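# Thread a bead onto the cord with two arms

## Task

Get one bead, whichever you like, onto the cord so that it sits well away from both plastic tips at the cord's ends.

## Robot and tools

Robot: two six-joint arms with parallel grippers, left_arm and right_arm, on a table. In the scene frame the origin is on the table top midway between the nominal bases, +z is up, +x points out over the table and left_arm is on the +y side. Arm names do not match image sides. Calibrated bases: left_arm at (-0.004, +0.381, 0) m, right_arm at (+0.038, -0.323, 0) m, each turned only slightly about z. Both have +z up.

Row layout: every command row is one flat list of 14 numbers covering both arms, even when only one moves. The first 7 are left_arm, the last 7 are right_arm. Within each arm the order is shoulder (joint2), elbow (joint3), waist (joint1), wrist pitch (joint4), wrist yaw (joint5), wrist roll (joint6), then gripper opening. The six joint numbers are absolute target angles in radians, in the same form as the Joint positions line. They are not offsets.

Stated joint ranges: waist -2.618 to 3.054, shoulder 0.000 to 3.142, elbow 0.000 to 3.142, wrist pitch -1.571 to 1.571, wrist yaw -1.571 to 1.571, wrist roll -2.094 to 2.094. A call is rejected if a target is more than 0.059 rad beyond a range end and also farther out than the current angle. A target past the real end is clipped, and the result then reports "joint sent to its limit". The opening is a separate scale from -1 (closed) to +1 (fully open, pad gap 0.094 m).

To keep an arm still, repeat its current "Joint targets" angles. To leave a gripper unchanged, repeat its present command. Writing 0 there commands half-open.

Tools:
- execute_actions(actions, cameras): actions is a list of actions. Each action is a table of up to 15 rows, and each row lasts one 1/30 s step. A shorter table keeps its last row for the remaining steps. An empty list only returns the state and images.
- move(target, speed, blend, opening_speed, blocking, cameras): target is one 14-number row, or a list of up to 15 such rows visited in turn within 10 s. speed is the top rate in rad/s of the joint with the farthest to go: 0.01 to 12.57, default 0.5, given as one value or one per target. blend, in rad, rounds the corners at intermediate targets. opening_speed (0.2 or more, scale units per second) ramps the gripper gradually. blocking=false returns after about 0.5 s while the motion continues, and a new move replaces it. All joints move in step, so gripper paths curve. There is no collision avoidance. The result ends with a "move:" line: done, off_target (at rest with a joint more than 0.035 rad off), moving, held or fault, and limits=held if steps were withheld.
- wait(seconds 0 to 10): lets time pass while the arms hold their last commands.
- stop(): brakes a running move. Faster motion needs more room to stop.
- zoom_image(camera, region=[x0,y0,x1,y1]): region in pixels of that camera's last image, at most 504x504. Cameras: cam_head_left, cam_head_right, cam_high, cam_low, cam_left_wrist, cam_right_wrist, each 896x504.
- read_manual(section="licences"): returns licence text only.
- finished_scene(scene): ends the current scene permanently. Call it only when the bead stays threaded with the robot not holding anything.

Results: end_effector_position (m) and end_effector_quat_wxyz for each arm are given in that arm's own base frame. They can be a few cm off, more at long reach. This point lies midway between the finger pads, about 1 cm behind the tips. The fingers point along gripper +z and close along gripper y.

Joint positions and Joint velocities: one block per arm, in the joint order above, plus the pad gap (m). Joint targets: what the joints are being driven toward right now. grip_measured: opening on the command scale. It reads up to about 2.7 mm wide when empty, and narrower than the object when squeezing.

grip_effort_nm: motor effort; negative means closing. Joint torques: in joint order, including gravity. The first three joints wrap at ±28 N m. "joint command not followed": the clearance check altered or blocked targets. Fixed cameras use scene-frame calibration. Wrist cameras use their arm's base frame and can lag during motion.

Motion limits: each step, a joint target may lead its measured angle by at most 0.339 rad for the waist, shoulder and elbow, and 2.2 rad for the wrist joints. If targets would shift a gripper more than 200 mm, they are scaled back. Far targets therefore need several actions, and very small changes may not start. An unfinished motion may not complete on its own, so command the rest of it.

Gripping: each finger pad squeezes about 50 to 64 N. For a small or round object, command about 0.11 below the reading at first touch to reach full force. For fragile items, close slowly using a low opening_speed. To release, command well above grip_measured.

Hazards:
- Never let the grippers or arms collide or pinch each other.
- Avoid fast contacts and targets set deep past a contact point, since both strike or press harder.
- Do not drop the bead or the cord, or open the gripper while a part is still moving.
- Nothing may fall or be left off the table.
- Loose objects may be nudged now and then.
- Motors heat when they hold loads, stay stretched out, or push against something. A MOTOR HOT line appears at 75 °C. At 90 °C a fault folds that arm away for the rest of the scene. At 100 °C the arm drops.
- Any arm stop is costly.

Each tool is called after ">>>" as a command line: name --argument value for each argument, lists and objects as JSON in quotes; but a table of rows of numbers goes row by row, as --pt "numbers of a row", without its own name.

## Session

>>> execute_actions --actions '[]' --cameras '["cam_high", "cam_left_wrist", "cam_right_wrist", "cam_low"]'

Scene clock: 0.00 s.
left_arm: end_effector_position=(+0.4037, +0.0121, +0.1102) grip_measured=+1.000 grip_effort_nm=n/a end_effector_quat_wxyz=(+0.590, -0.022, +0.806, +0.037) | right_arm: end_effector_position=(+0.4107, -0.0136, +0.1308) grip_measured=+1.000 grip_effort_nm=n/a end_effector_quat_wxyz=(+0.636, +0.016, +0.771, -0.041)
Joint names: [shoulder, elbow, waist, wrist pitch, wrist yaw, wrist roll]
Joint positions: left_arm=[1.534 0.395 -0.018 0.833 -0.104 0.002 0.094] | right_arm=[1.572 0.383 0.002 0.999 0.086 -0.027 0.094]
Joint velocities: within noise
Joint torques (N m): no reading
Heat: left arm: 25 °C; right arm: 29 °C.
Joint targets: left_arm=[1.523 0.406 -0.018 0.843 -0.105 0.001] | right_arm=[1.561 0.393 0.002 1.008 0.087 -0.027]
Tool commands: left_gripper/opening=+1.0 right_gripper/opening=+1.0
camera_calibration:
cam_left_wrist: T_world_to_cam=[[0.0385987, -0.987031, -0.155819, 0.0179727], [-0.870684, 0.0432949, -0.489933, 0.430825], [0.490326, 0.15458, -0.857721, 0.00785137], [0, 0, 0, 1]] pos_world=[0.370569, -0.00212655, 0.22061]
cam_right_wrist: T_world_to_cam=[[-0.0964662, -0.993725, -0.0566169, 0.0354012], [-0.795915, 0.11117, -0.595113, 0.431394], [0.597673, -0.012346, -0.801645, -0.0248206], [0, 0, 0, 1]] pos_world=[0.361603, -0.0130855, 0.238835]
Images, in order (width x height): cam_high 896x504, cam_low 896x504, cam_left_wrist 896x504, cam_right_wrist 896x504.

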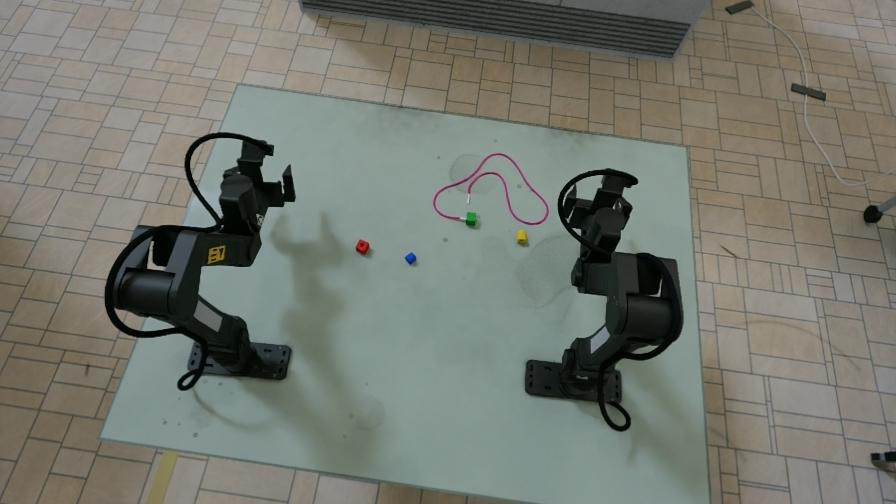

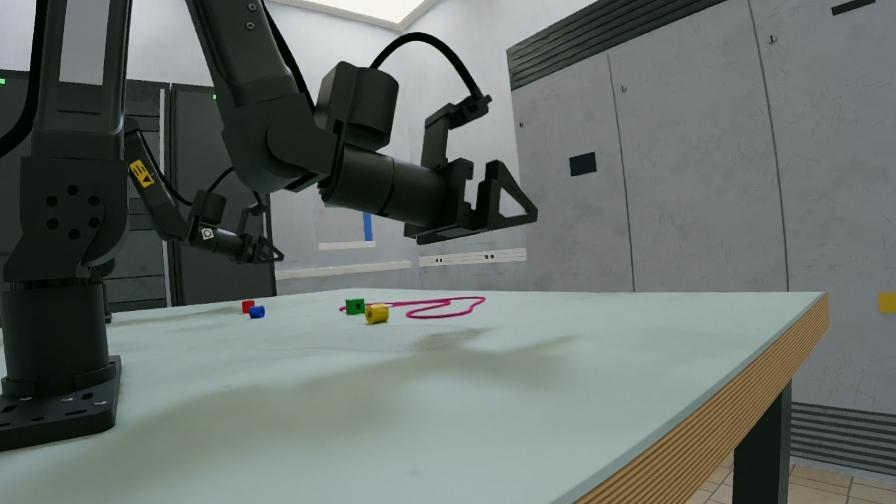

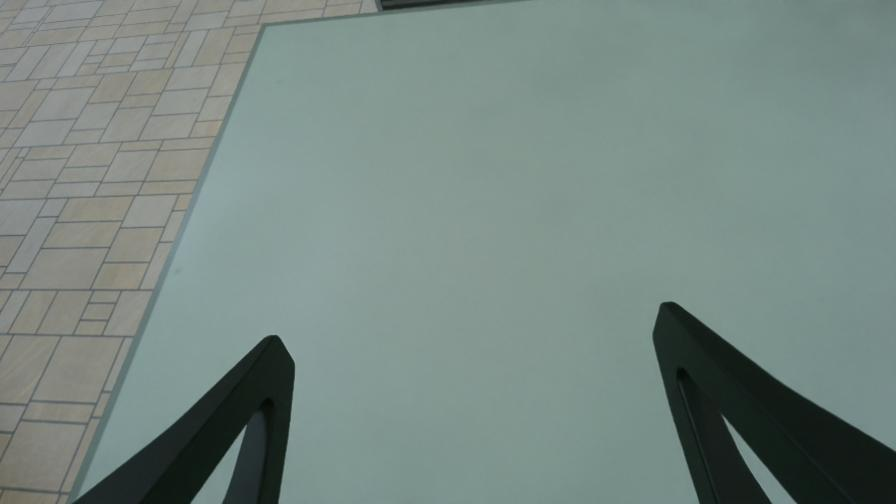

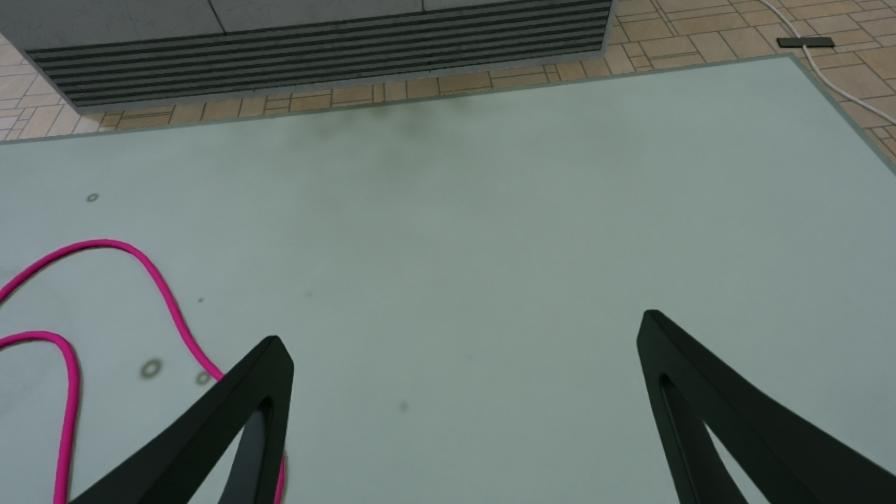

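>>> zoom_image --camera "cam_high" --region '[420, 140, 560, 260]'

>>> zoom_image --camera "cam_low" --region '[300, 270, 500, 340]'

Scaled by 3.600 from the camera's 896x504 image, which has a finer 1280x720 frame.

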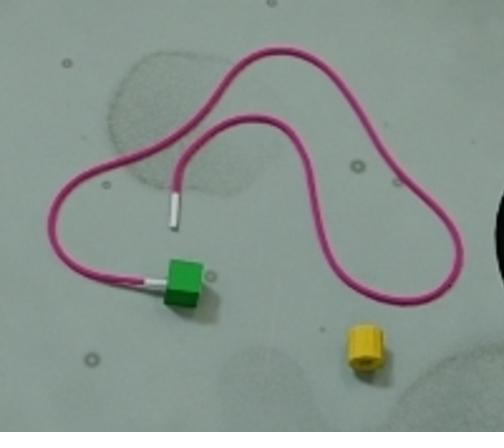

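Scaled by 2.520 from the camera's 896x504 image, which has a finer 1280x720 frame.

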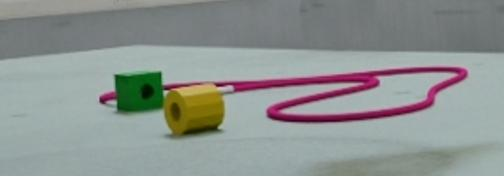

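>>> move --target '[1.523, 0.406, -0.018, 0.843, -0.105, 0.001, 1.0, 2.493, 2.40, 0.712, -1.475, 0.0, -0.78, -0.1]' --speed 1.2 --cameras '["cam_right_wrist"]'

Scene clock: 88.97 s.
left_arm: end_effector_position=(+0.4032, +0.0122, +0.1087) grip_measured=+1.000 grip_effort_nm=0.002 end_effector_quat_wxyz=(+0.588, -0.022, +0.808, +0.037) | right_arm: end_effector_position=(+0.3592, +0.3127, +0.0661) grip_measured=-0.097 grip_effort_nm=-0.173 end_effector_quat_wxyz=(+0.001, +0.678, -0.735, +0.005)
Joint names: [shoulder, elbow, waist, wrist pitch, wrist yaw, wrist roll]
Joint positions: left_arm=[1.534 0.395 -0.018 0.826 -0.104 0.002 0.094] | right_arm=[2.472 2.359 0.718 -1.461 0.01 -0.773 0.042]
Joint velocities: within noise
Joint torques (N m): left_arm=[-5.91 5.68 0.03 1.68 -0.04 -0.02] | right_arm=[-11.75 9.06 -0.5 -0.12 -0.11 -0.03]
Heat: left arm: 29 °C; right arm: 30 °C.
Joint targets: left_arm=[1.523 0.406 -0.018 0.843 -0.105 0.001] | right_arm=[2.493 2.400 0.712 -1.475 0.000 -0.780]
move: off_target (right_arm); right_arm: the elbow is farthest, 0.041 rad from its target
camera_calibration:
cam_right_wrist: T_world_to_cam=[[0.983709, -0.179668, 0.00599883, -0.295653], [-0.135379, -0.718439, 0.682289, 0.25332], [-0.118275, -0.671986, -0.731058, 0.416818], [0, 0, 0, 1]] pos_world=[0.37443, 0.408972, 0.133655]
Images, in order (width x height): cam_right_wrist 896x504.

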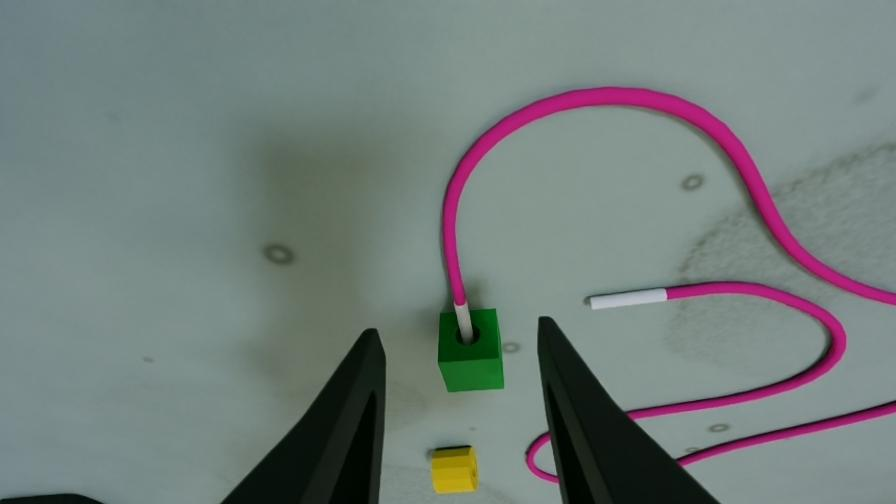

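>>> move --target '[1.523, 0.406, -0.018, 0.843, -0.105, 0.001, 1.0, 2.352, 2.085, 0.687, -1.272, 0.0, -0.808, -0.3]' --speed 0.5 --cameras '["cam_right_wrist"]'

Scene clock: 157.23 s.
left_arm: end_effector_position=(+0.4032, +0.0122, +0.1087) grip_measured=+1.000 grip_effort_nm=0.002 end_effector_quat_wxyz=(+0.588, -0.022, +0.808, +0.037) | right_arm: end_effector_position=(+0.3545, +0.2938, +0.0322) grip_measured=-0.297 grip_effort_nm=-0.164 end_effector_quat_wxyz=(+0.013, +0.680, -0.733, +0.004)
Joint names: [shoulder, elbow, waist, wrist pitch, wrist yaw, wrist roll]
Joint positions: left_arm=[1.534 0.395 -0.018 0.826 -0.104 0.002 0.094] | right_arm=[2.404 2.101 0.693 -1.294 0.009 -0.801 0.033]
Joint velocities: within noise
Joint torques (N m): left_arm=[-5.9 5.68 0.01 1.68 -0.04 -0.03] | right_arm=[-17.07 4.6 -0.55 0.18 -0.08 -0.06]
Heat: left arm: 30 °C; right arm: 34 °C.
Joint targets: left_arm=[1.523 0.406 -0.018 0.843 -0.105 0.001] | right_arm=[2.352 2.085 0.687 -1.272 0.000 -0.808]
move: off_target (right_arm); right_arm: the shoulder is farthest, 0.052 rad from its target
camera_calibration:
cam_right_wrist: T_world_to_cam=[[0.984292, -0.176274, -0.00983318, -0.294854], [-0.120031, -0.709002, 0.694916, 0.25367], [-0.129468, -0.68282, -0.719024, 0.385522], [0, 0, 0, 1]] pos_world=[0.370584, 0.391119, 0.0980203]
Images, in order (width x height): cam_right_wrist 896x504.

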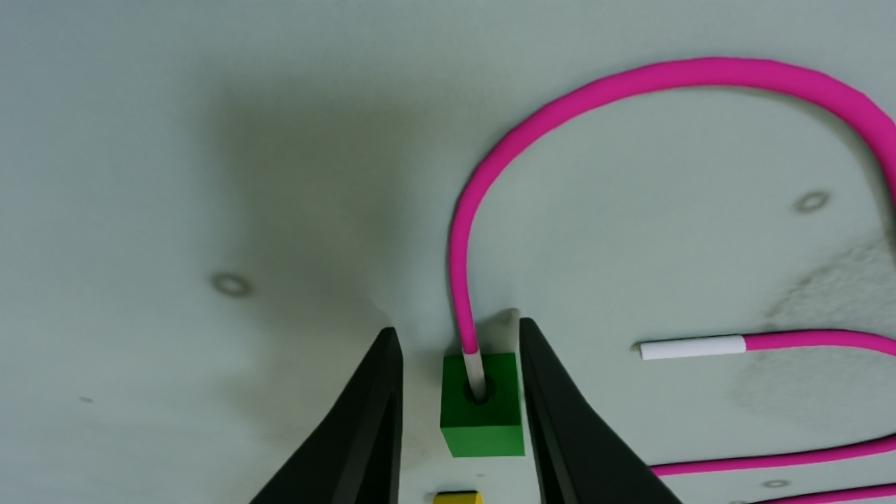

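>>> move --pt "1.523 0.406 -0.018 0.843 -0.105 0.001 1.0 2.352 2.056 0.687 -1.243 0.0 -0.808 -0.3" --pt "1.523 0.406 -0.018 0.843 -0.105 0.001 1.0 2.352 2.056 0.687 -1.243 0.0 -0.808 -0.97" --speed 0.08 --opening_speed 0.6 --cameras '["cam_right_wrist"]'

Scene clock: 185.47 s.
left_arm: end_effector_position=(+0.4032, +0.0122, +0.1087) grip_measured=+1.000 grip_effort_nm=0.002 end_effector_quat_wxyz=(+0.588, -0.022, +0.808, +0.037) | right_arm: end_effector_position=(+0.3556, +0.2943, +0.0261) grip_measured=-0.935 grip_effort_nm=-1.009 end_effector_quat_wxyz=(+0.010, +0.680, -0.734, +0.004)
Joint names: [shoulder, elbow, waist, wrist pitch, wrist yaw, wrist roll]
Joint positions: left_arm=[1.534 0.395 -0.018 0.826 -0.104 0.002 0.094] | right_arm=[2.403 2.076 0.693 -1.263 0.009 -0.802 0.003]
Joint velocities: within noise
Joint torques (N m): left_arm=[-5.91 5.67 0.03 1.68 -0.04 -0.02] | right_arm=[-16.94 4.41 -0.44 0.16 -0.11 -0.05]
Heat: left arm: 31 °C; right arm: 45 °C.
Joint targets: left_arm=[1.523 0.406 -0.018 0.843 -0.105 0.001] | right_arm=[2.352 2.056 0.687 -1.243 0.000 -0.808]
move: off_target (right_arm); target 2's new numbers were sent with right_arm's shoulder 0.051 rad from that target; right_arm: the shoulder is farthest, 0.051 rad from its target
camera_calibration:
cam_right_wrist: T_world_to_cam=[[0.984339, -0.17621, -0.00515343, -0.296122], [-0.12388, -0.712222, 0.690936, 0.260768], [-0.125421, -0.679477, -0.722897, 0.379351], [0, 0, 0, 1]] pos_world=[0.371367, 0.391305, 0.0925311]
Images, in order (width x height): cam_right_wrist 896x504.

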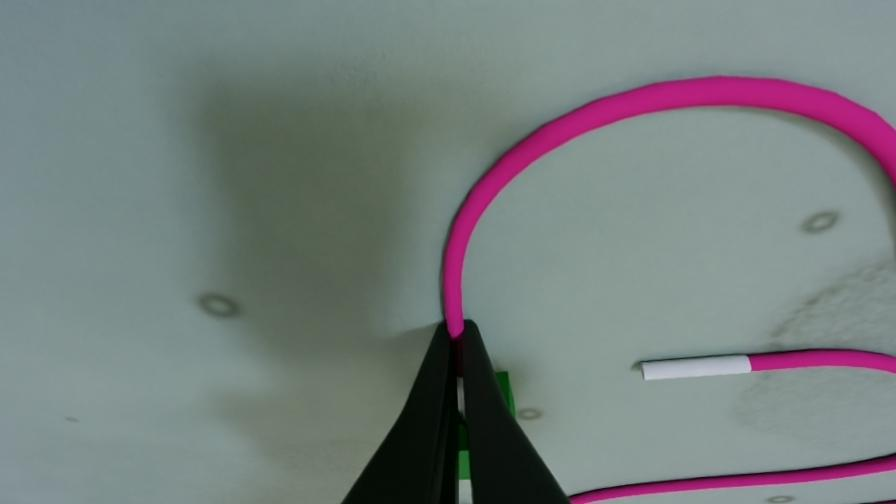

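>>> move --target '[1.523, 0.406, -0.018, 0.843, -0.105, 0.001, 1.0, 2.291, 1.962, 0.652, -1.212, 0.0, -0.843, -0.97]' --speed 0.07 --cameras '["cam_right_wrist", "cam_low"]'

Scene clock: 213.17 s.
left_arm: end_effector_position=(+0.4032, +0.0122, +0.1087) grip_measured=+1.000 grip_effort_nm=-0.002 end_effector_quat_wxyz=(+0.588, -0.022, +0.808, +0.037) | right_arm: end_effector_position=(+0.3533, +0.2735, +0.0256) grip_measured=-0.938 grip_effort_nm=-1.053 end_effector_quat_wxyz=(+0.017, +0.680, -0.733, +0.003)
Joint names: [shoulder, elbow, waist, wrist pitch, wrist yaw, wrist roll]
Joint positions: left_arm=[1.534 0.395 -0.018 0.826 -0.104 0.002 0.094] | right_arm=[2.349 1.978 0.66 -1.234 0.009 -0.835 0.003]
Joint velocities: within noise
Joint torques (N m): left_arm=[-5.91 5.68 0.02 1.68 -0.04 -0.03] | right_arm=[-17.18 4.55 -0.7 0.16 -0.09 -0.07]
Heat: left arm: 31 °C; right arm: 47 °C.
Joint targets: left_arm=[1.523 0.406 -0.018 0.843 -0.105 0.001] | right_arm=[2.291 1.962 0.652 -1.212 0.000 -0.843]
move: off_target (right_arm); right_arm: the shoulder is farthest, 0.058 rad from its target
camera_calibration:
cam_right_wrist: T_world_to_cam=[[0.984398, -0.175224, -0.016064, -0.297444], [-0.114279, -0.706083, 0.698847, 0.24077], [-0.133797, -0.686107, -0.715091, 0.36911], [0, 0, 0, 1]] pos_world=[0.369704, 0.371134, 0.0909077]
Images, in order (width x height): cam_low 896x504, cam_right_wrist 896x504.

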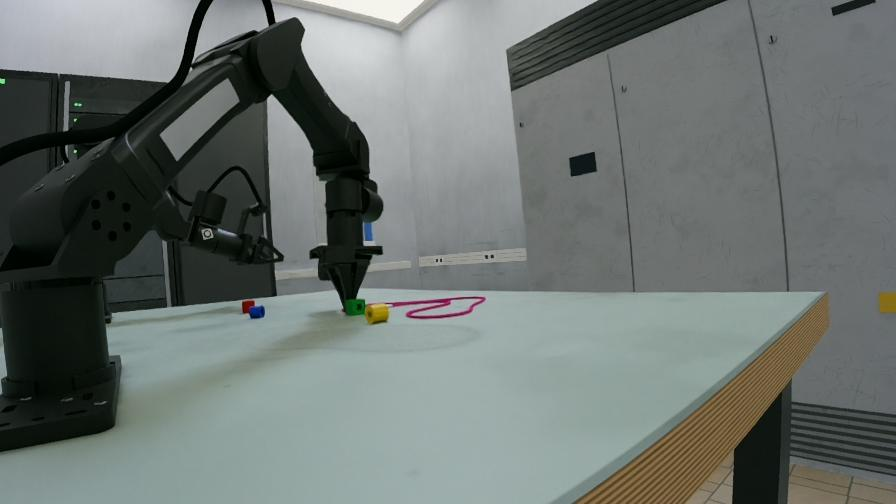

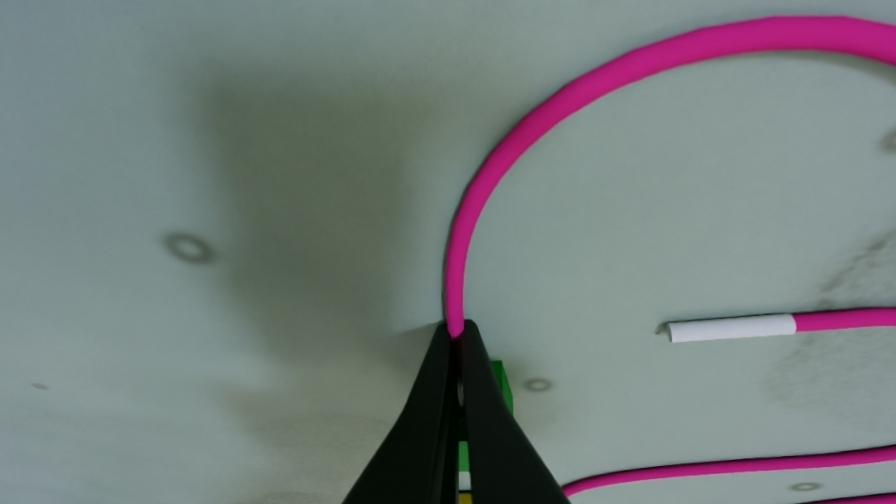

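>>> execute_actions --actions '[]' --cameras '["cam_high", "cam_low"]'

>>> zoom_image --camera "cam_low" --region '[310, 270, 410, 340]'

>>> zoom_image --camera "cam_high" --region '[430, 170, 530, 250]'

Scene clock: 288.83 s.
left_arm: end_effector_position=(+0.4032, +0.0122, +0.1087) grip_measured=+1.000 grip_effort_nm=0.002 end_effector_quat_wxyz=(+0.588, -0.022, +0.808, +0.037) | right_arm: end_effector_position=(+0.3533, +0.2735, +0.0256) grip_measured=-0.938 grip_effort_nm=-1.057 end_effector_quat_wxyz=(+0.017, +0.680, -0.733, +0.003)
Joint names: [shoulder, elbow, waist, wrist pitch, wrist yaw, wrist roll]
Joint positions: left_arm=[1.534 0.395 -0.018 0.826 -0.104 0.002 0.094] | right_arm=[2.349 1.978 0.66 -1.234 0.009 -0.836 0.003]
Joint velocities: within noise
Joint torques (N m): left_arm=[-5.91 5.67 0.03 1.68 -0.04 -0.03] | right_arm=[-17.2 4.57 -0.77 0.16 -0.09 -0.06]
Heat: left arm: 32 °C; right arm: 42 °C.
Joint targets: left_arm=[1.523 0.406 -0.018 0.843 -0.105 0.001] | right_arm=[2.291 1.962 0.652 -1.212 0.000 -0.843]
Tool commands: left_gripper/opening=+1.0 right_gripper/opening=-0.97
Images, in order (width x height): cam_high 896x504, cam_low 896x504.

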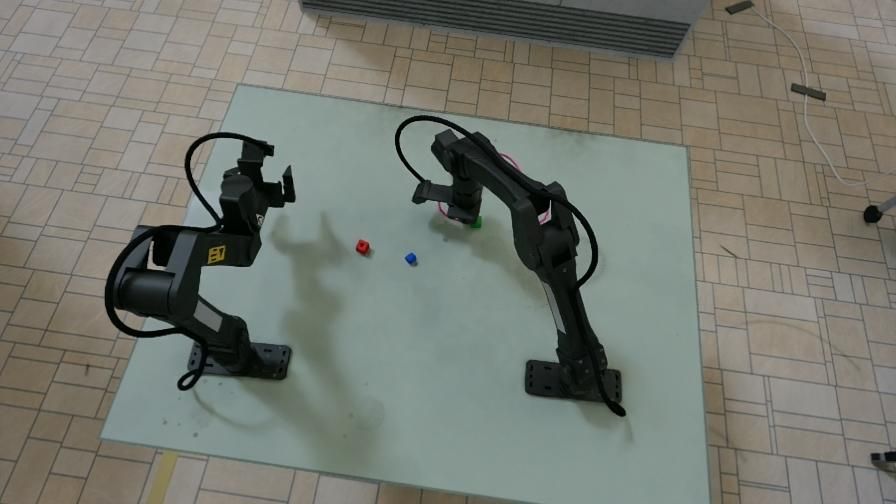

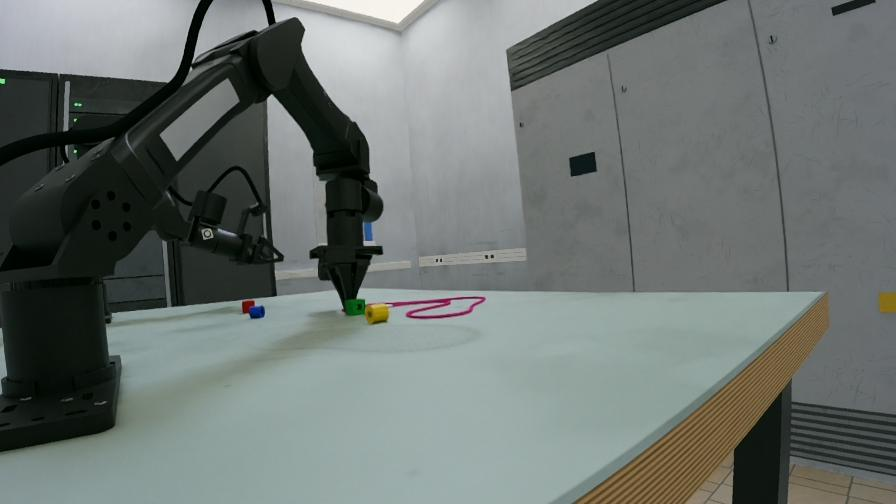

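Scaled by 5.040 from the camera's 896x504 image, which has a finer 1280x720 frame.

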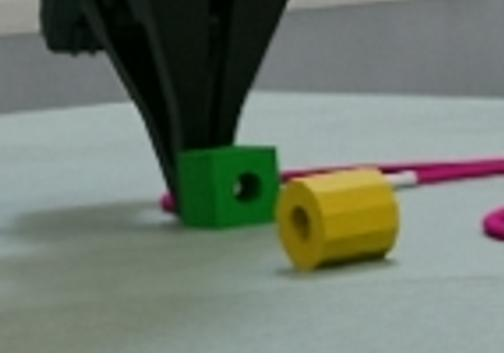

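Scaled by 5.040 from the camera's 896x504 image, which has a finer 1280x720 frame.

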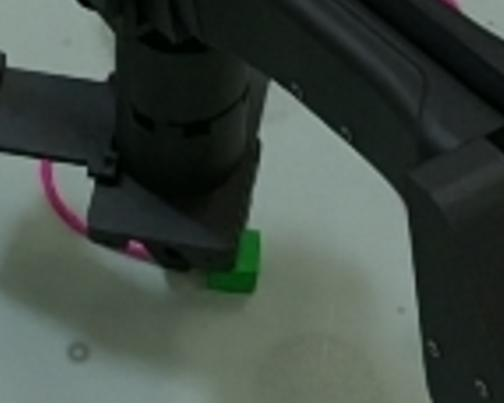

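>>> move --target '[1.523, 0.406, -0.018, 0.843, -0.105, 0.001, 1.0, 2.291, 1.985, 1.01, -1.235, 1.52, -1.571, -0.97]' --speed 0.5 --cameras '["cam_right_wrist", "cam_head_right"]'

Scene clock: 379.27 s.
left_arm: end_effector_position=(+0.4032, +0.0122, +0.1087) grip_measured=+1.000 grip_effort_nm=0.002 end_effector_quat_wxyz=(+0.588, -0.022, +0.808, +0.037) | right_arm: end_effector_position=(+0.3910, +0.2878, +0.1879) grip_measured=-0.938 grip_effort_nm=-1.057 end_effector_quat_wxyz=(+0.195, +0.710, -0.200, +0.646)
Joint names: [shoulder, elbow, waist, wrist pitch, wrist yaw, wrist roll]
Joint positions: left_arm=[1.534 0.395 -0.018 0.826 -0.104 0.002 0.094] | right_arm=[2.349 1.978 1.007 -1.234 1.482 -1.555 0.003]
Joint velocities: within noise
Joint torques (N m): left_arm=[-5.91 5.67 0.03 1.68 -0.04 -0.03] | right_arm=[-17.22 6.3 0.24 0 0.86 -0.14]
Heat: left arm: 32 °C; right arm: 45 °C.
Joint targets: left_arm=[1.523 0.406 -0.018 0.843 -0.105 0.001] | right_arm=[2.291 1.985 1.010 -1.235 1.520 -1.571]
move: off_target (right_arm); right_arm: the shoulder is farthest, 0.058 rad from its target
camera_calibration:
cam_right_wrist: T_world_to_cam=[[0.541519, 0.836696, 0.081827, -0.466004], [-0.545931, 0.275968, 0.791076, 0.0105345], [0.639309, -0.473055, 0.606221, -0.11188], [0, 0, 0, 1]] pos_world=[0.329627, 0.334071, 0.0976219]
Images, in order (width x height): cam_head_right 896x504, cam_right_wrist 896x504.

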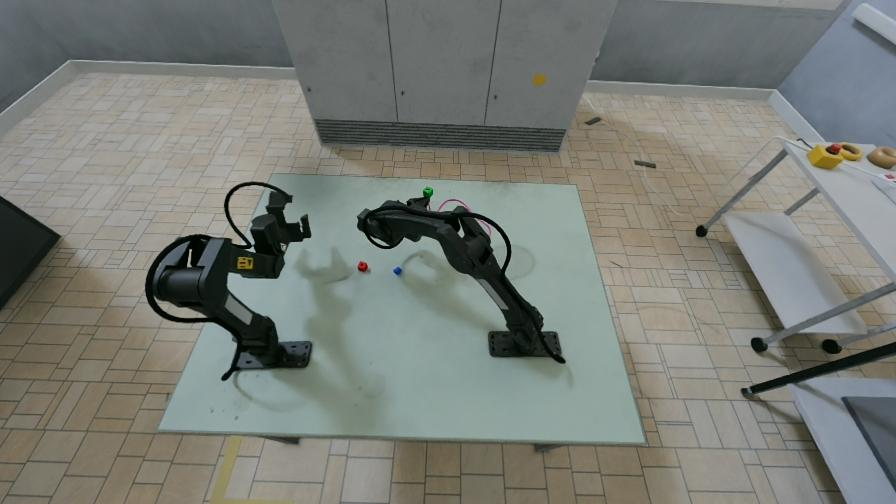

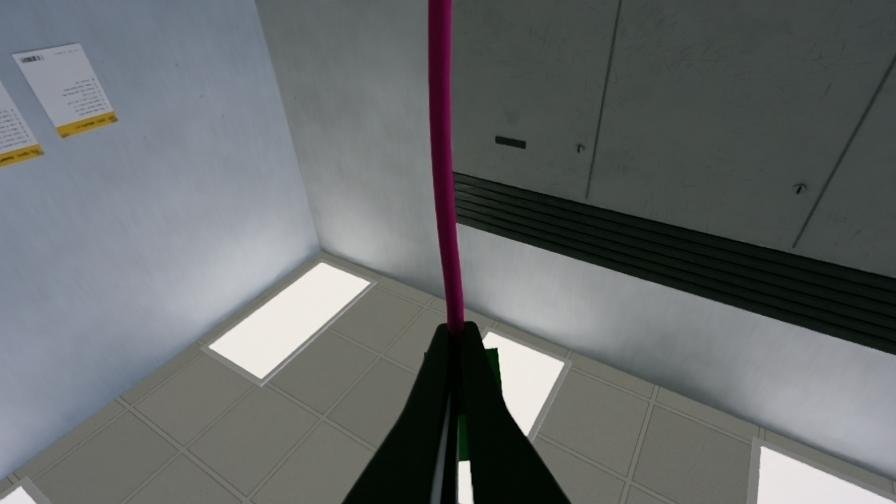

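>>> zoom_image --camera "cam_right_wrist" --region '[400, 310, 540, 504]'

>>> zoom_image --camera "cam_head_right" --region '[390, 170, 470, 230]'

Scaled by 2.598 from the camera's 896x504 image, which has a finer 1280x720 frame.

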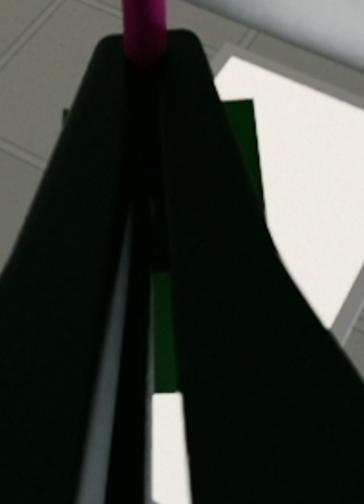

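Scaled by 6.300 from the camera's 896x504 image, which has a finer 1280x720 frame.

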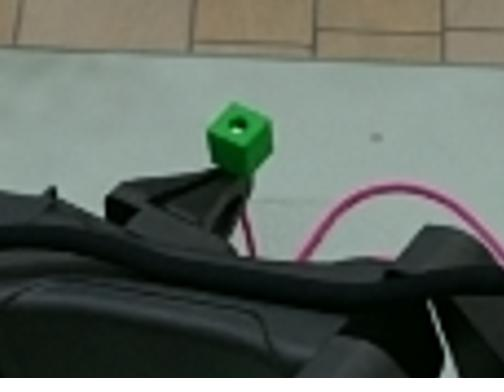

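>>> move --pt "1.523 0.406 -0.018 0.843 -0.105 0.001 1.0 2.291 2.037 0.53 -1.273 0.0 -1.571 -0.97" --pt "1.523 0.406 -0.018 0.843 -0.105 0.001 1.0 2.291 2.037 0.53 -1.273 0.0 -1.571 -0.5" --speed 0.5 --opening_speed 0.8 --cameras '["cam_right_wrist"]'

Scene clock: 459.73 s.
left_arm: end_effector_position=(+0.4032, +0.0122, +0.1087) grip_measured=+1.000 grip_effort_nm=-0.002 end_effector_quat_wxyz=(+0.588, -0.022, +0.808, +0.037) | right_arm: end_effector_position=(+0.3870, +0.2252, +0.0304) grip_measured=-0.503 grip_effort_nm=0.125 end_effector_quat_wxyz=(+0.019, +0.866, -0.499, +0.000)
Joint names: [shoulder, elbow, waist, wrist pitch, wrist yaw, wrist roll]
Joint positions: left_arm=[1.534 0.395 -0.018 0.826 -0.104 0.002 0.094] | right_arm=[2.349 1.998 0.532 -1.252 0.019 -1.563 0.023]
Joint velocities: within noise
Joint torques (N m): left_arm=[-5.91 5.68 0.02 1.68 -0.04 -0.02] | right_arm=[-17.14 8.83 -0.24 -0.27 -0.19 -0.07]
Heat: left arm: 33 °C; right arm: 48 °C.
Joint targets: left_arm=[1.523 0.406 -0.018 0.843 -0.105 0.001] | right_arm=[2.291 2.037 0.530 -1.273 0.000 -1.571]
move: off_target (right_arm); target 2's new numbers were sent with right_arm's shoulder 0.058 rad from that target; right_arm: the shoulder is farthest, 0.058 rad from its target
camera_calibration:
cam_right_wrist: T_world_to_cam=[[0.911048, 0.411198, -0.0301475, -0.442284], [0.31581, -0.64896, 0.692182, 0.0280854], [0.265059, -0.640131, -0.721093, 0.179418], [0, 0, 0, 1]] pos_world=[0.346516, 0.314943, 0.0966031]
Images, in order (width x height): cam_right_wrist 896x504.

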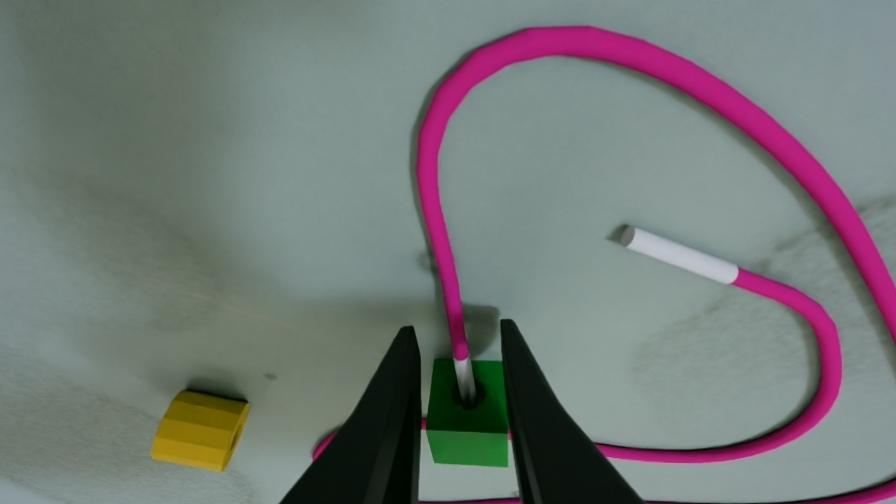

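>>> execute_actions --actions '[]' --cameras '["cam_low", "cam_head_right"]'

>>> zoom_image --camera "cam_low" --region '[310, 270, 410, 340]'

>>> zoom_image --camera "cam_head_right" --region '[420, 190, 500, 250]'

Scene clock: 487.10 s.
left_arm: end_effector_position=(+0.4032, +0.0122, +0.1087) grip_measured=+1.000 grip_effort_nm=0.002 end_effector_quat_wxyz=(+0.588, -0.022, +0.808, +0.037) | right_arm: end_effector_position=(+0.3869, +0.2253, +0.0304) grip_measured=-0.503 grip_effort_nm=0.125 end_effector_quat_wxyz=(+0.019, +0.866, -0.499, +0.000)
Joint names: [shoulder, elbow, waist, wrist pitch, wrist yaw, wrist roll]
Joint positions: left_arm=[1.534 0.395 -0.018 0.826 -0.104 0.002 0.094] | right_arm=[2.349 1.998 0.532 -1.252 0.018 -1.563 0.023]
Joint velocities: within noise
Joint torques (N m): left_arm=[-5.91 5.68 0.03 1.68 -0.04 -0.03] | right_arm=[-17.18 8.88 -0.21 -0.28 -0.18 -0.07]
Heat: left arm: 33 °C; right arm: 49 °C.
Joint targets: left_arm=[1.523 0.406 -0.018 0.843 -0.105 0.001] | right_arm=[2.291 2.037 0.530 -1.273 0.000 -1.571]
Tool commands: left_gripper/opening=+1.0 right_gripper/opening=-0.5
Images, in order (width x height): cam_head_right 896x504, cam_low 896x504.

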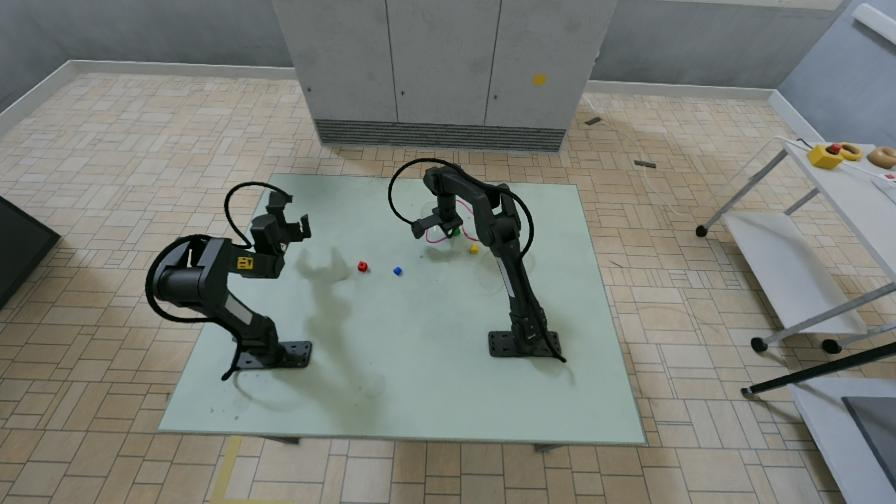

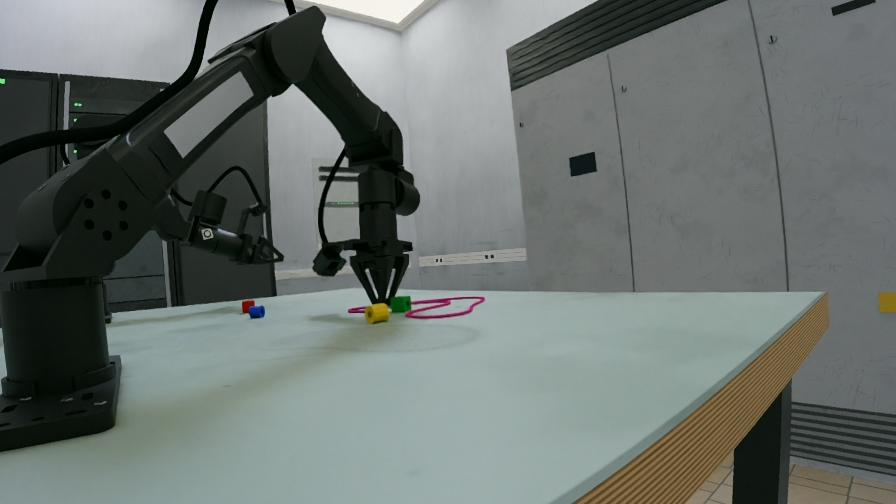

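Scaled by 5.040 from the camera's 896x504 image, which has a finer 1280x720 frame.

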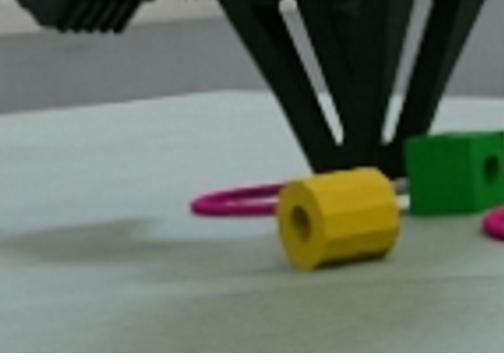

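Scaled by 6.300 from the camera's 896x504 image, which has a finer 1280x720 frame.

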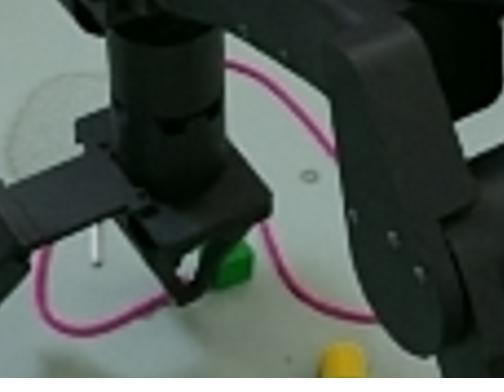

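>>> move --pt "1.523 0.406 -0.018 0.843 -0.105 0.001 1.0 2.291 1.961 0.563 -1.210 0.0 -1.571 -0.5" --pt "1.523 0.406 -0.018 0.843 -0.105 0.001 1.0 2.291 1.961 0.563 -1.210 0.0 -1.571 -0.97" --speed 0.08 --opening_speed 0.6 --cameras '["cam_right_wrist"]'

Scene clock: 534.10 s.
left_arm: end_effector_position=(+0.4032, +0.0122, +0.1087) grip_measured=+1.000 grip_effort_nm=0.002 end_effector_quat_wxyz=(+0.588, -0.022, +0.808, +0.037) | right_arm: end_effector_position=(+0.3828, +0.2350, +0.0263) grip_measured=-0.946 grip_effort_nm=-0.979 end_effector_quat_wxyz=(+0.014, +0.872, -0.489, +0.003)
Joint names: [shoulder, elbow, waist, wrist pitch, wrist yaw, wrist roll]
Joint positions: left_arm=[1.534 0.395 -0.018 0.826 -0.104 0.002 0.094] | right_arm=[2.346 1.977 0.556 -1.224 0.018 -1.563 0.003]
Joint velocities: within noise
Joint torques (N m): left_arm=[-5.93 5.68 0.05 1.68 -0.04 -0.03] | right_arm=[-17.01 4.66 0.59 0.11 -0.16 -0.08]
Heat: left arm: 33 °C; right arm: 51 °C.
Joint targets: left_arm=[1.523 0.406 -0.018 0.843 -0.105 0.001] | right_arm=[2.291 1.961 0.563 -1.210 0.000 -1.571]
move: off_target (right_arm); target 2's new numbers were sent with right_arm's shoulder 0.055 rad from that target; right_arm: the shoulder is farthest, 0.055 rad from its target
camera_calibration:
cam_right_wrist: T_world_to_cam=[[0.901463, 0.432378, -0.020326, -0.444199], [0.325103, -0.645308, 0.691292, 0.0341034], [0.285783, -0.629783, -0.722289, 0.173503], [0, 0, 0, 1]] pos_world=[0.339758, 0.323338, 0.092715]
Images, in order (width x height): cam_right_wrist 896x504.

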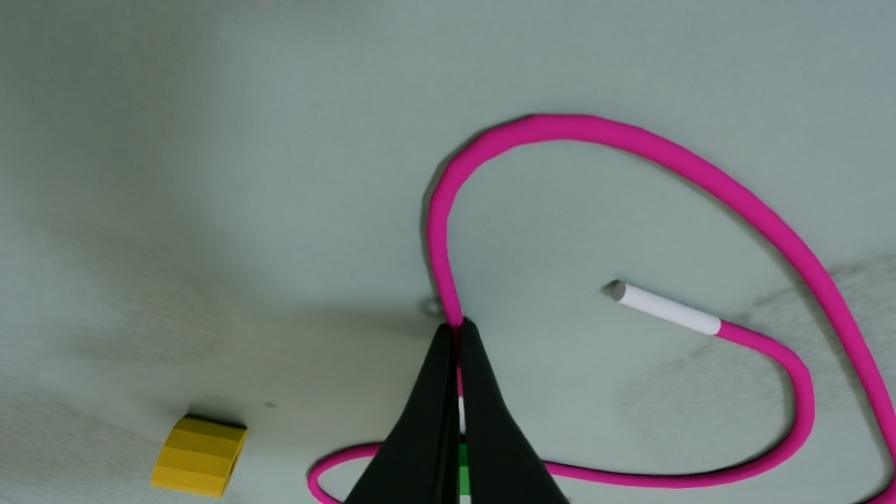

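>>> move --pt "1.523 0.406 -0.018 0.843 -0.105 0.001 1.0 2.291 2.042 0.56 -1.270 0.0 -1.571 -0.97" --pt "1.523 0.406 -0.018 0.843 -0.105 0.001 1.0 2.291 2.042 0.513 -1.270 0.0 -1.571 -0.97" --speed '[0.1, 0.04]' --cameras '["cam_right_wrist", "cam_low"]'

>>> zoom_image --camera "cam_low" --region '[340, 270, 440, 340]'

Scene clock: 555.83 s.
left_arm: end_effector_position=(+0.4032, +0.0122, +0.1087) grip_measured=+1.000 grip_effort_nm=0.002 end_effector_quat_wxyz=(+0.588, -0.022, +0.808, +0.037) | right_arm: end_effector_position=(+0.3919, +0.2226, +0.0333) grip_measured=-0.951 grip_effort_nm=-1.057 end_effector_quat_wxyz=(+0.013, +0.864, -0.504, +0.003)
Joint names: [shoulder, elbow, waist, wrist pitch, wrist yaw, wrist roll]
Joint positions: left_arm=[1.534 0.395 -0.018 0.826 -0.104 0.002 0.094] | right_arm=[2.346 2.005 0.521 -1.249 0.018 -1.563 0.002]
Joint velocities: within noise
Joint torques (N m): left_arm=[-5.91 5.68 0.02 1.68 -0.04 -0.02] | right_arm=[-16.98 8.65 -0.7 -0.24 -0.18 -0.06]
Heat: left arm: 33 °C; right arm: 58 °C.
Joint targets: left_arm=[1.523 0.406 -0.018 0.843 -0.105 0.001] | right_arm=[2.291 2.042 0.513 -1.270 0.000 -1.571]
move: off_target (right_arm); right_arm: the shoulder is farthest, 0.055 rad from its target
camera_calibration:
cam_right_wrist: T_world_to_cam=[[0.915796, 0.401271, -0.0173047, -0.445734], [0.301071, -0.657322, 0.690857, 0.0304189], [0.265846, -0.637894, -0.722784, 0.177712], [0, 0, 0, 1]] pos_world=[0.351799, 0.312216, 0.0997188]
Images, in order (width x height): cam_low 896x504, cam_right_wrist 896x504.

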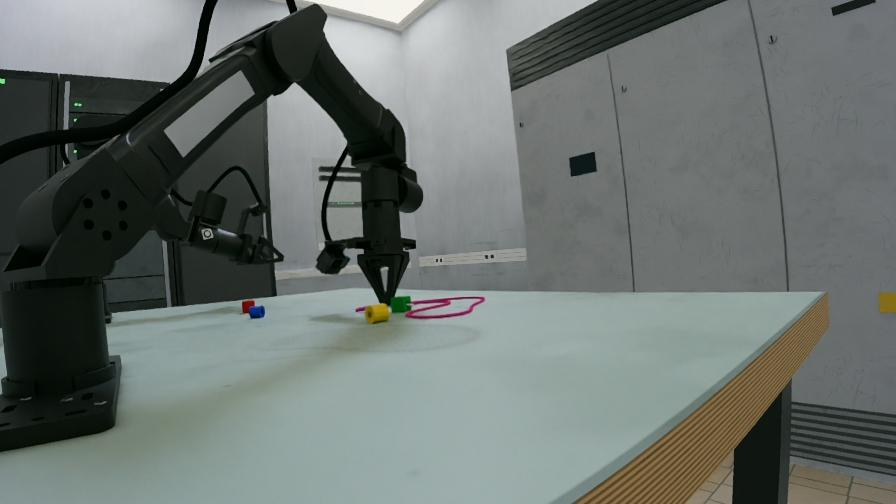

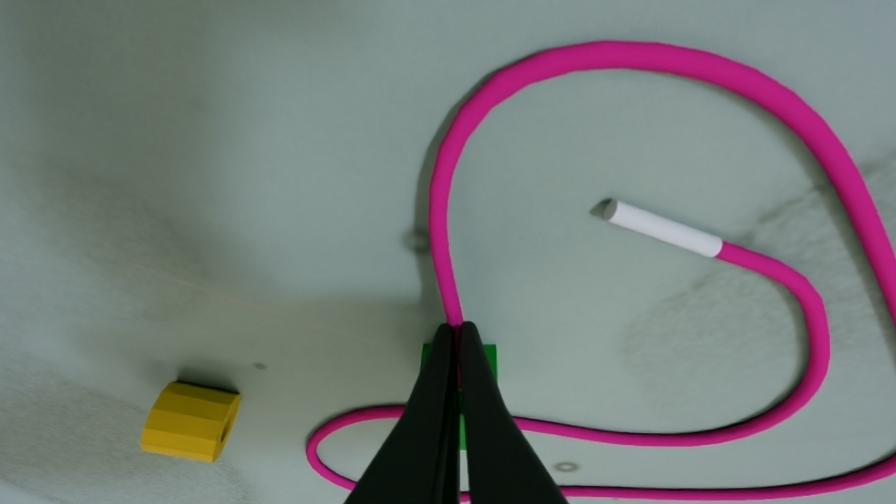

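Scaled by 5.040 from the camera's 896x504 image, which has a finer 1280x720 frame.

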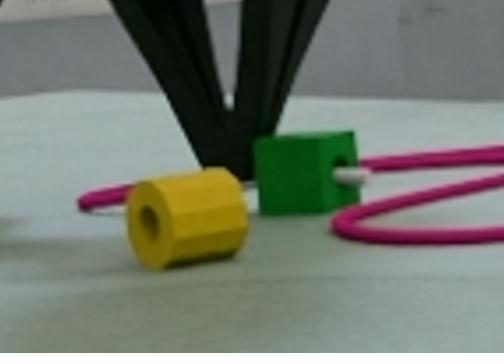

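>>> move --pt "1.523 0.406 -0.018 0.843 -0.105 0.001 1.0 2.291 2.042 0.513 -1.270 0.0 -1.571 -0.5" --pt "1.523 0.406 -0.018 0.843 -0.105 0.001 1.0 2.29 2.19 0.513 -1.43 0.0 -1.571 -0.5" --pt "1.523 0.406 -0.018 0.843 -0.105 0.001 1.0 2.275 2.18 0.26 -1.43 -0.37 -1.825 -0.5" --pt "1.523 0.406 -0.018 0.843 -0.105 0.001 1.0 2.27 1.99 0.26 -1.246 -0.37 -1.825 -0.5" --speed '[0.3, 0.3, 0.4, 0.25]' --opening_speed 0.8 --cameras '["cam_right_wrist"]'

Scene clock: 627.87 s.
left_arm: end_effector_position=(+0.4032, +0.0122, +0.1087) grip_measured=+1.000 grip_effort_nm=-0.002 end_effector_quat_wxyz=(+0.588, -0.022, +0.808, +0.037) | right_arm: end_effector_position=(+0.4196, +0.1736, +0.0535) grip_measured=-0.503 grip_effort_nm=0.115 end_effector_quat_wxyz=(-0.117, +0.848, -0.502, -0.124)
Joint names: [shoulder, elbow, waist, wrist pitch, wrist yaw, wrist roll]
Joint positions: left_arm=[1.534 0.395 -0.018 0.826 -0.104 0.002 0.094] | right_arm=[2.323 2.005 0.258 -1.26 -0.342 -1.815 0.023]
Joint velocities: within noise
Joint torques (N m): left_arm=[-5.93 5.68 0.03 1.67 -0.04 -0.03] | right_arm=[-16.68 4.77 0.16 0.15 -0.46 -0.09]
Heat: left arm: 33 °C; right arm: 61 °C.
Joint targets: left_arm=[1.523 0.406 -0.018 0.843 -0.105 0.001] | right_arm=[2.270 1.990 0.260 -1.246 -0.370 -1.825]
move: off_target (right_arm); right_arm: the shoulder is farthest, 0.053 rad from its target
camera_calibration:
cam_right_wrist: T_world_to_cam=[[0.92276, 0.383205, 0.0408445, -0.453993], [0.337947, -0.855576, 0.392151, 0.0108551], [0.18522, -0.348058, -0.918994, 0.147747], [0, 0, 0, 1]] pos_world=[0.387892, 0.234684, 0.150065]
Images, in order (width x height): cam_right_wrist 896x504.

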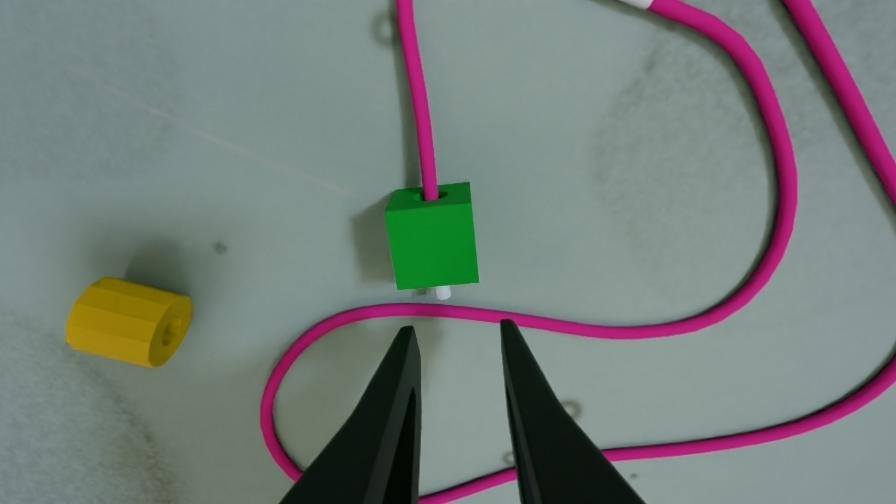

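>>> move --target '[1.523, 0.406, -0.018, 0.843, -0.105, 0.001, 1.0, 2.262, 1.878, 0.266, -1.138, -0.37, -1.825, -0.5]' --speed 0.12 --cameras '["cam_right_wrist"]'

Scene clock: 673.57 s.
left_arm: end_effector_position=(+0.4032, +0.0122, +0.1087) grip_measured=+1.000 grip_effort_nm=0.002 end_effector_quat_wxyz=(+0.588, -0.022, +0.808, +0.037) | right_arm: end_effector_position=(+0.4151, +0.1731, +0.0304) grip_measured=-0.503 grip_effort_nm=0.120 end_effector_quat_wxyz=(-0.119, +0.848, -0.502, -0.124)
Joint names: [shoulder, elbow, waist, wrist pitch, wrist yaw, wrist roll]
Joint positions: left_arm=[1.534 0.395 -0.018 0.826 -0.104 0.002 0.094] | right_arm=[2.314 1.896 0.258 -1.158 -0.345 -1.816 0.023]
Joint velocities: within noise
Joint torques (N m): left_arm=[-5.91 5.68 0.01 1.68 -0.04 -0.02] | right_arm=[-16.49 4.45 0.7 0.2 -0.43 -0.07]
Heat: left arm: 33 °C; right arm: 59 °C.
Joint targets: left_arm=[1.523 0.406 -0.018 0.843 -0.105 0.001] | right_arm=[2.262 1.878 0.266 -1.138 -0.370 -1.825]
move: off_target (right_arm); right_arm: the shoulder is farthest, 0.052 rad from its target
camera_calibration:
cam_right_wrist: T_world_to_cam=[[0.922561, 0.383364, 0.0437481, -0.448788], [0.337724, -0.857117, 0.388965, 0.0214597], [0.186612, -0.344069, -0.920213, 0.125928], [0, 0, 0, 1]] pos_world=[0.383287, 0.233771, 0.127167]
Images, in order (width x height): cam_right_wrist 896x504.

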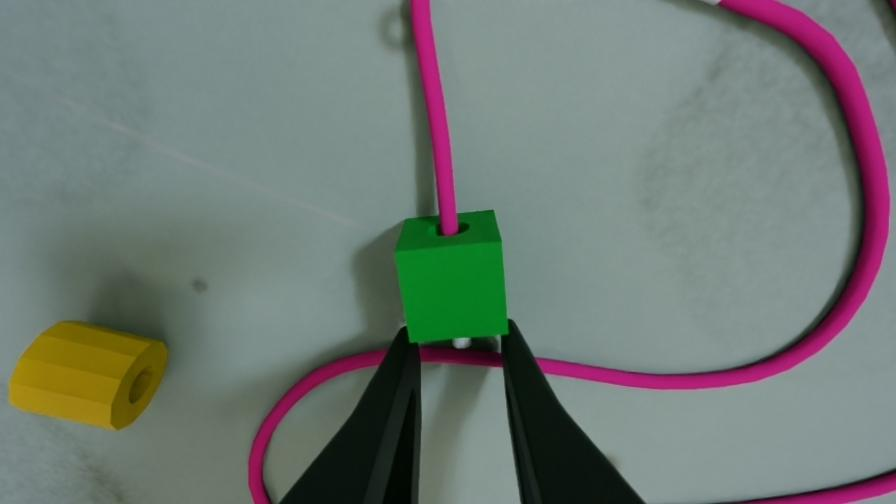

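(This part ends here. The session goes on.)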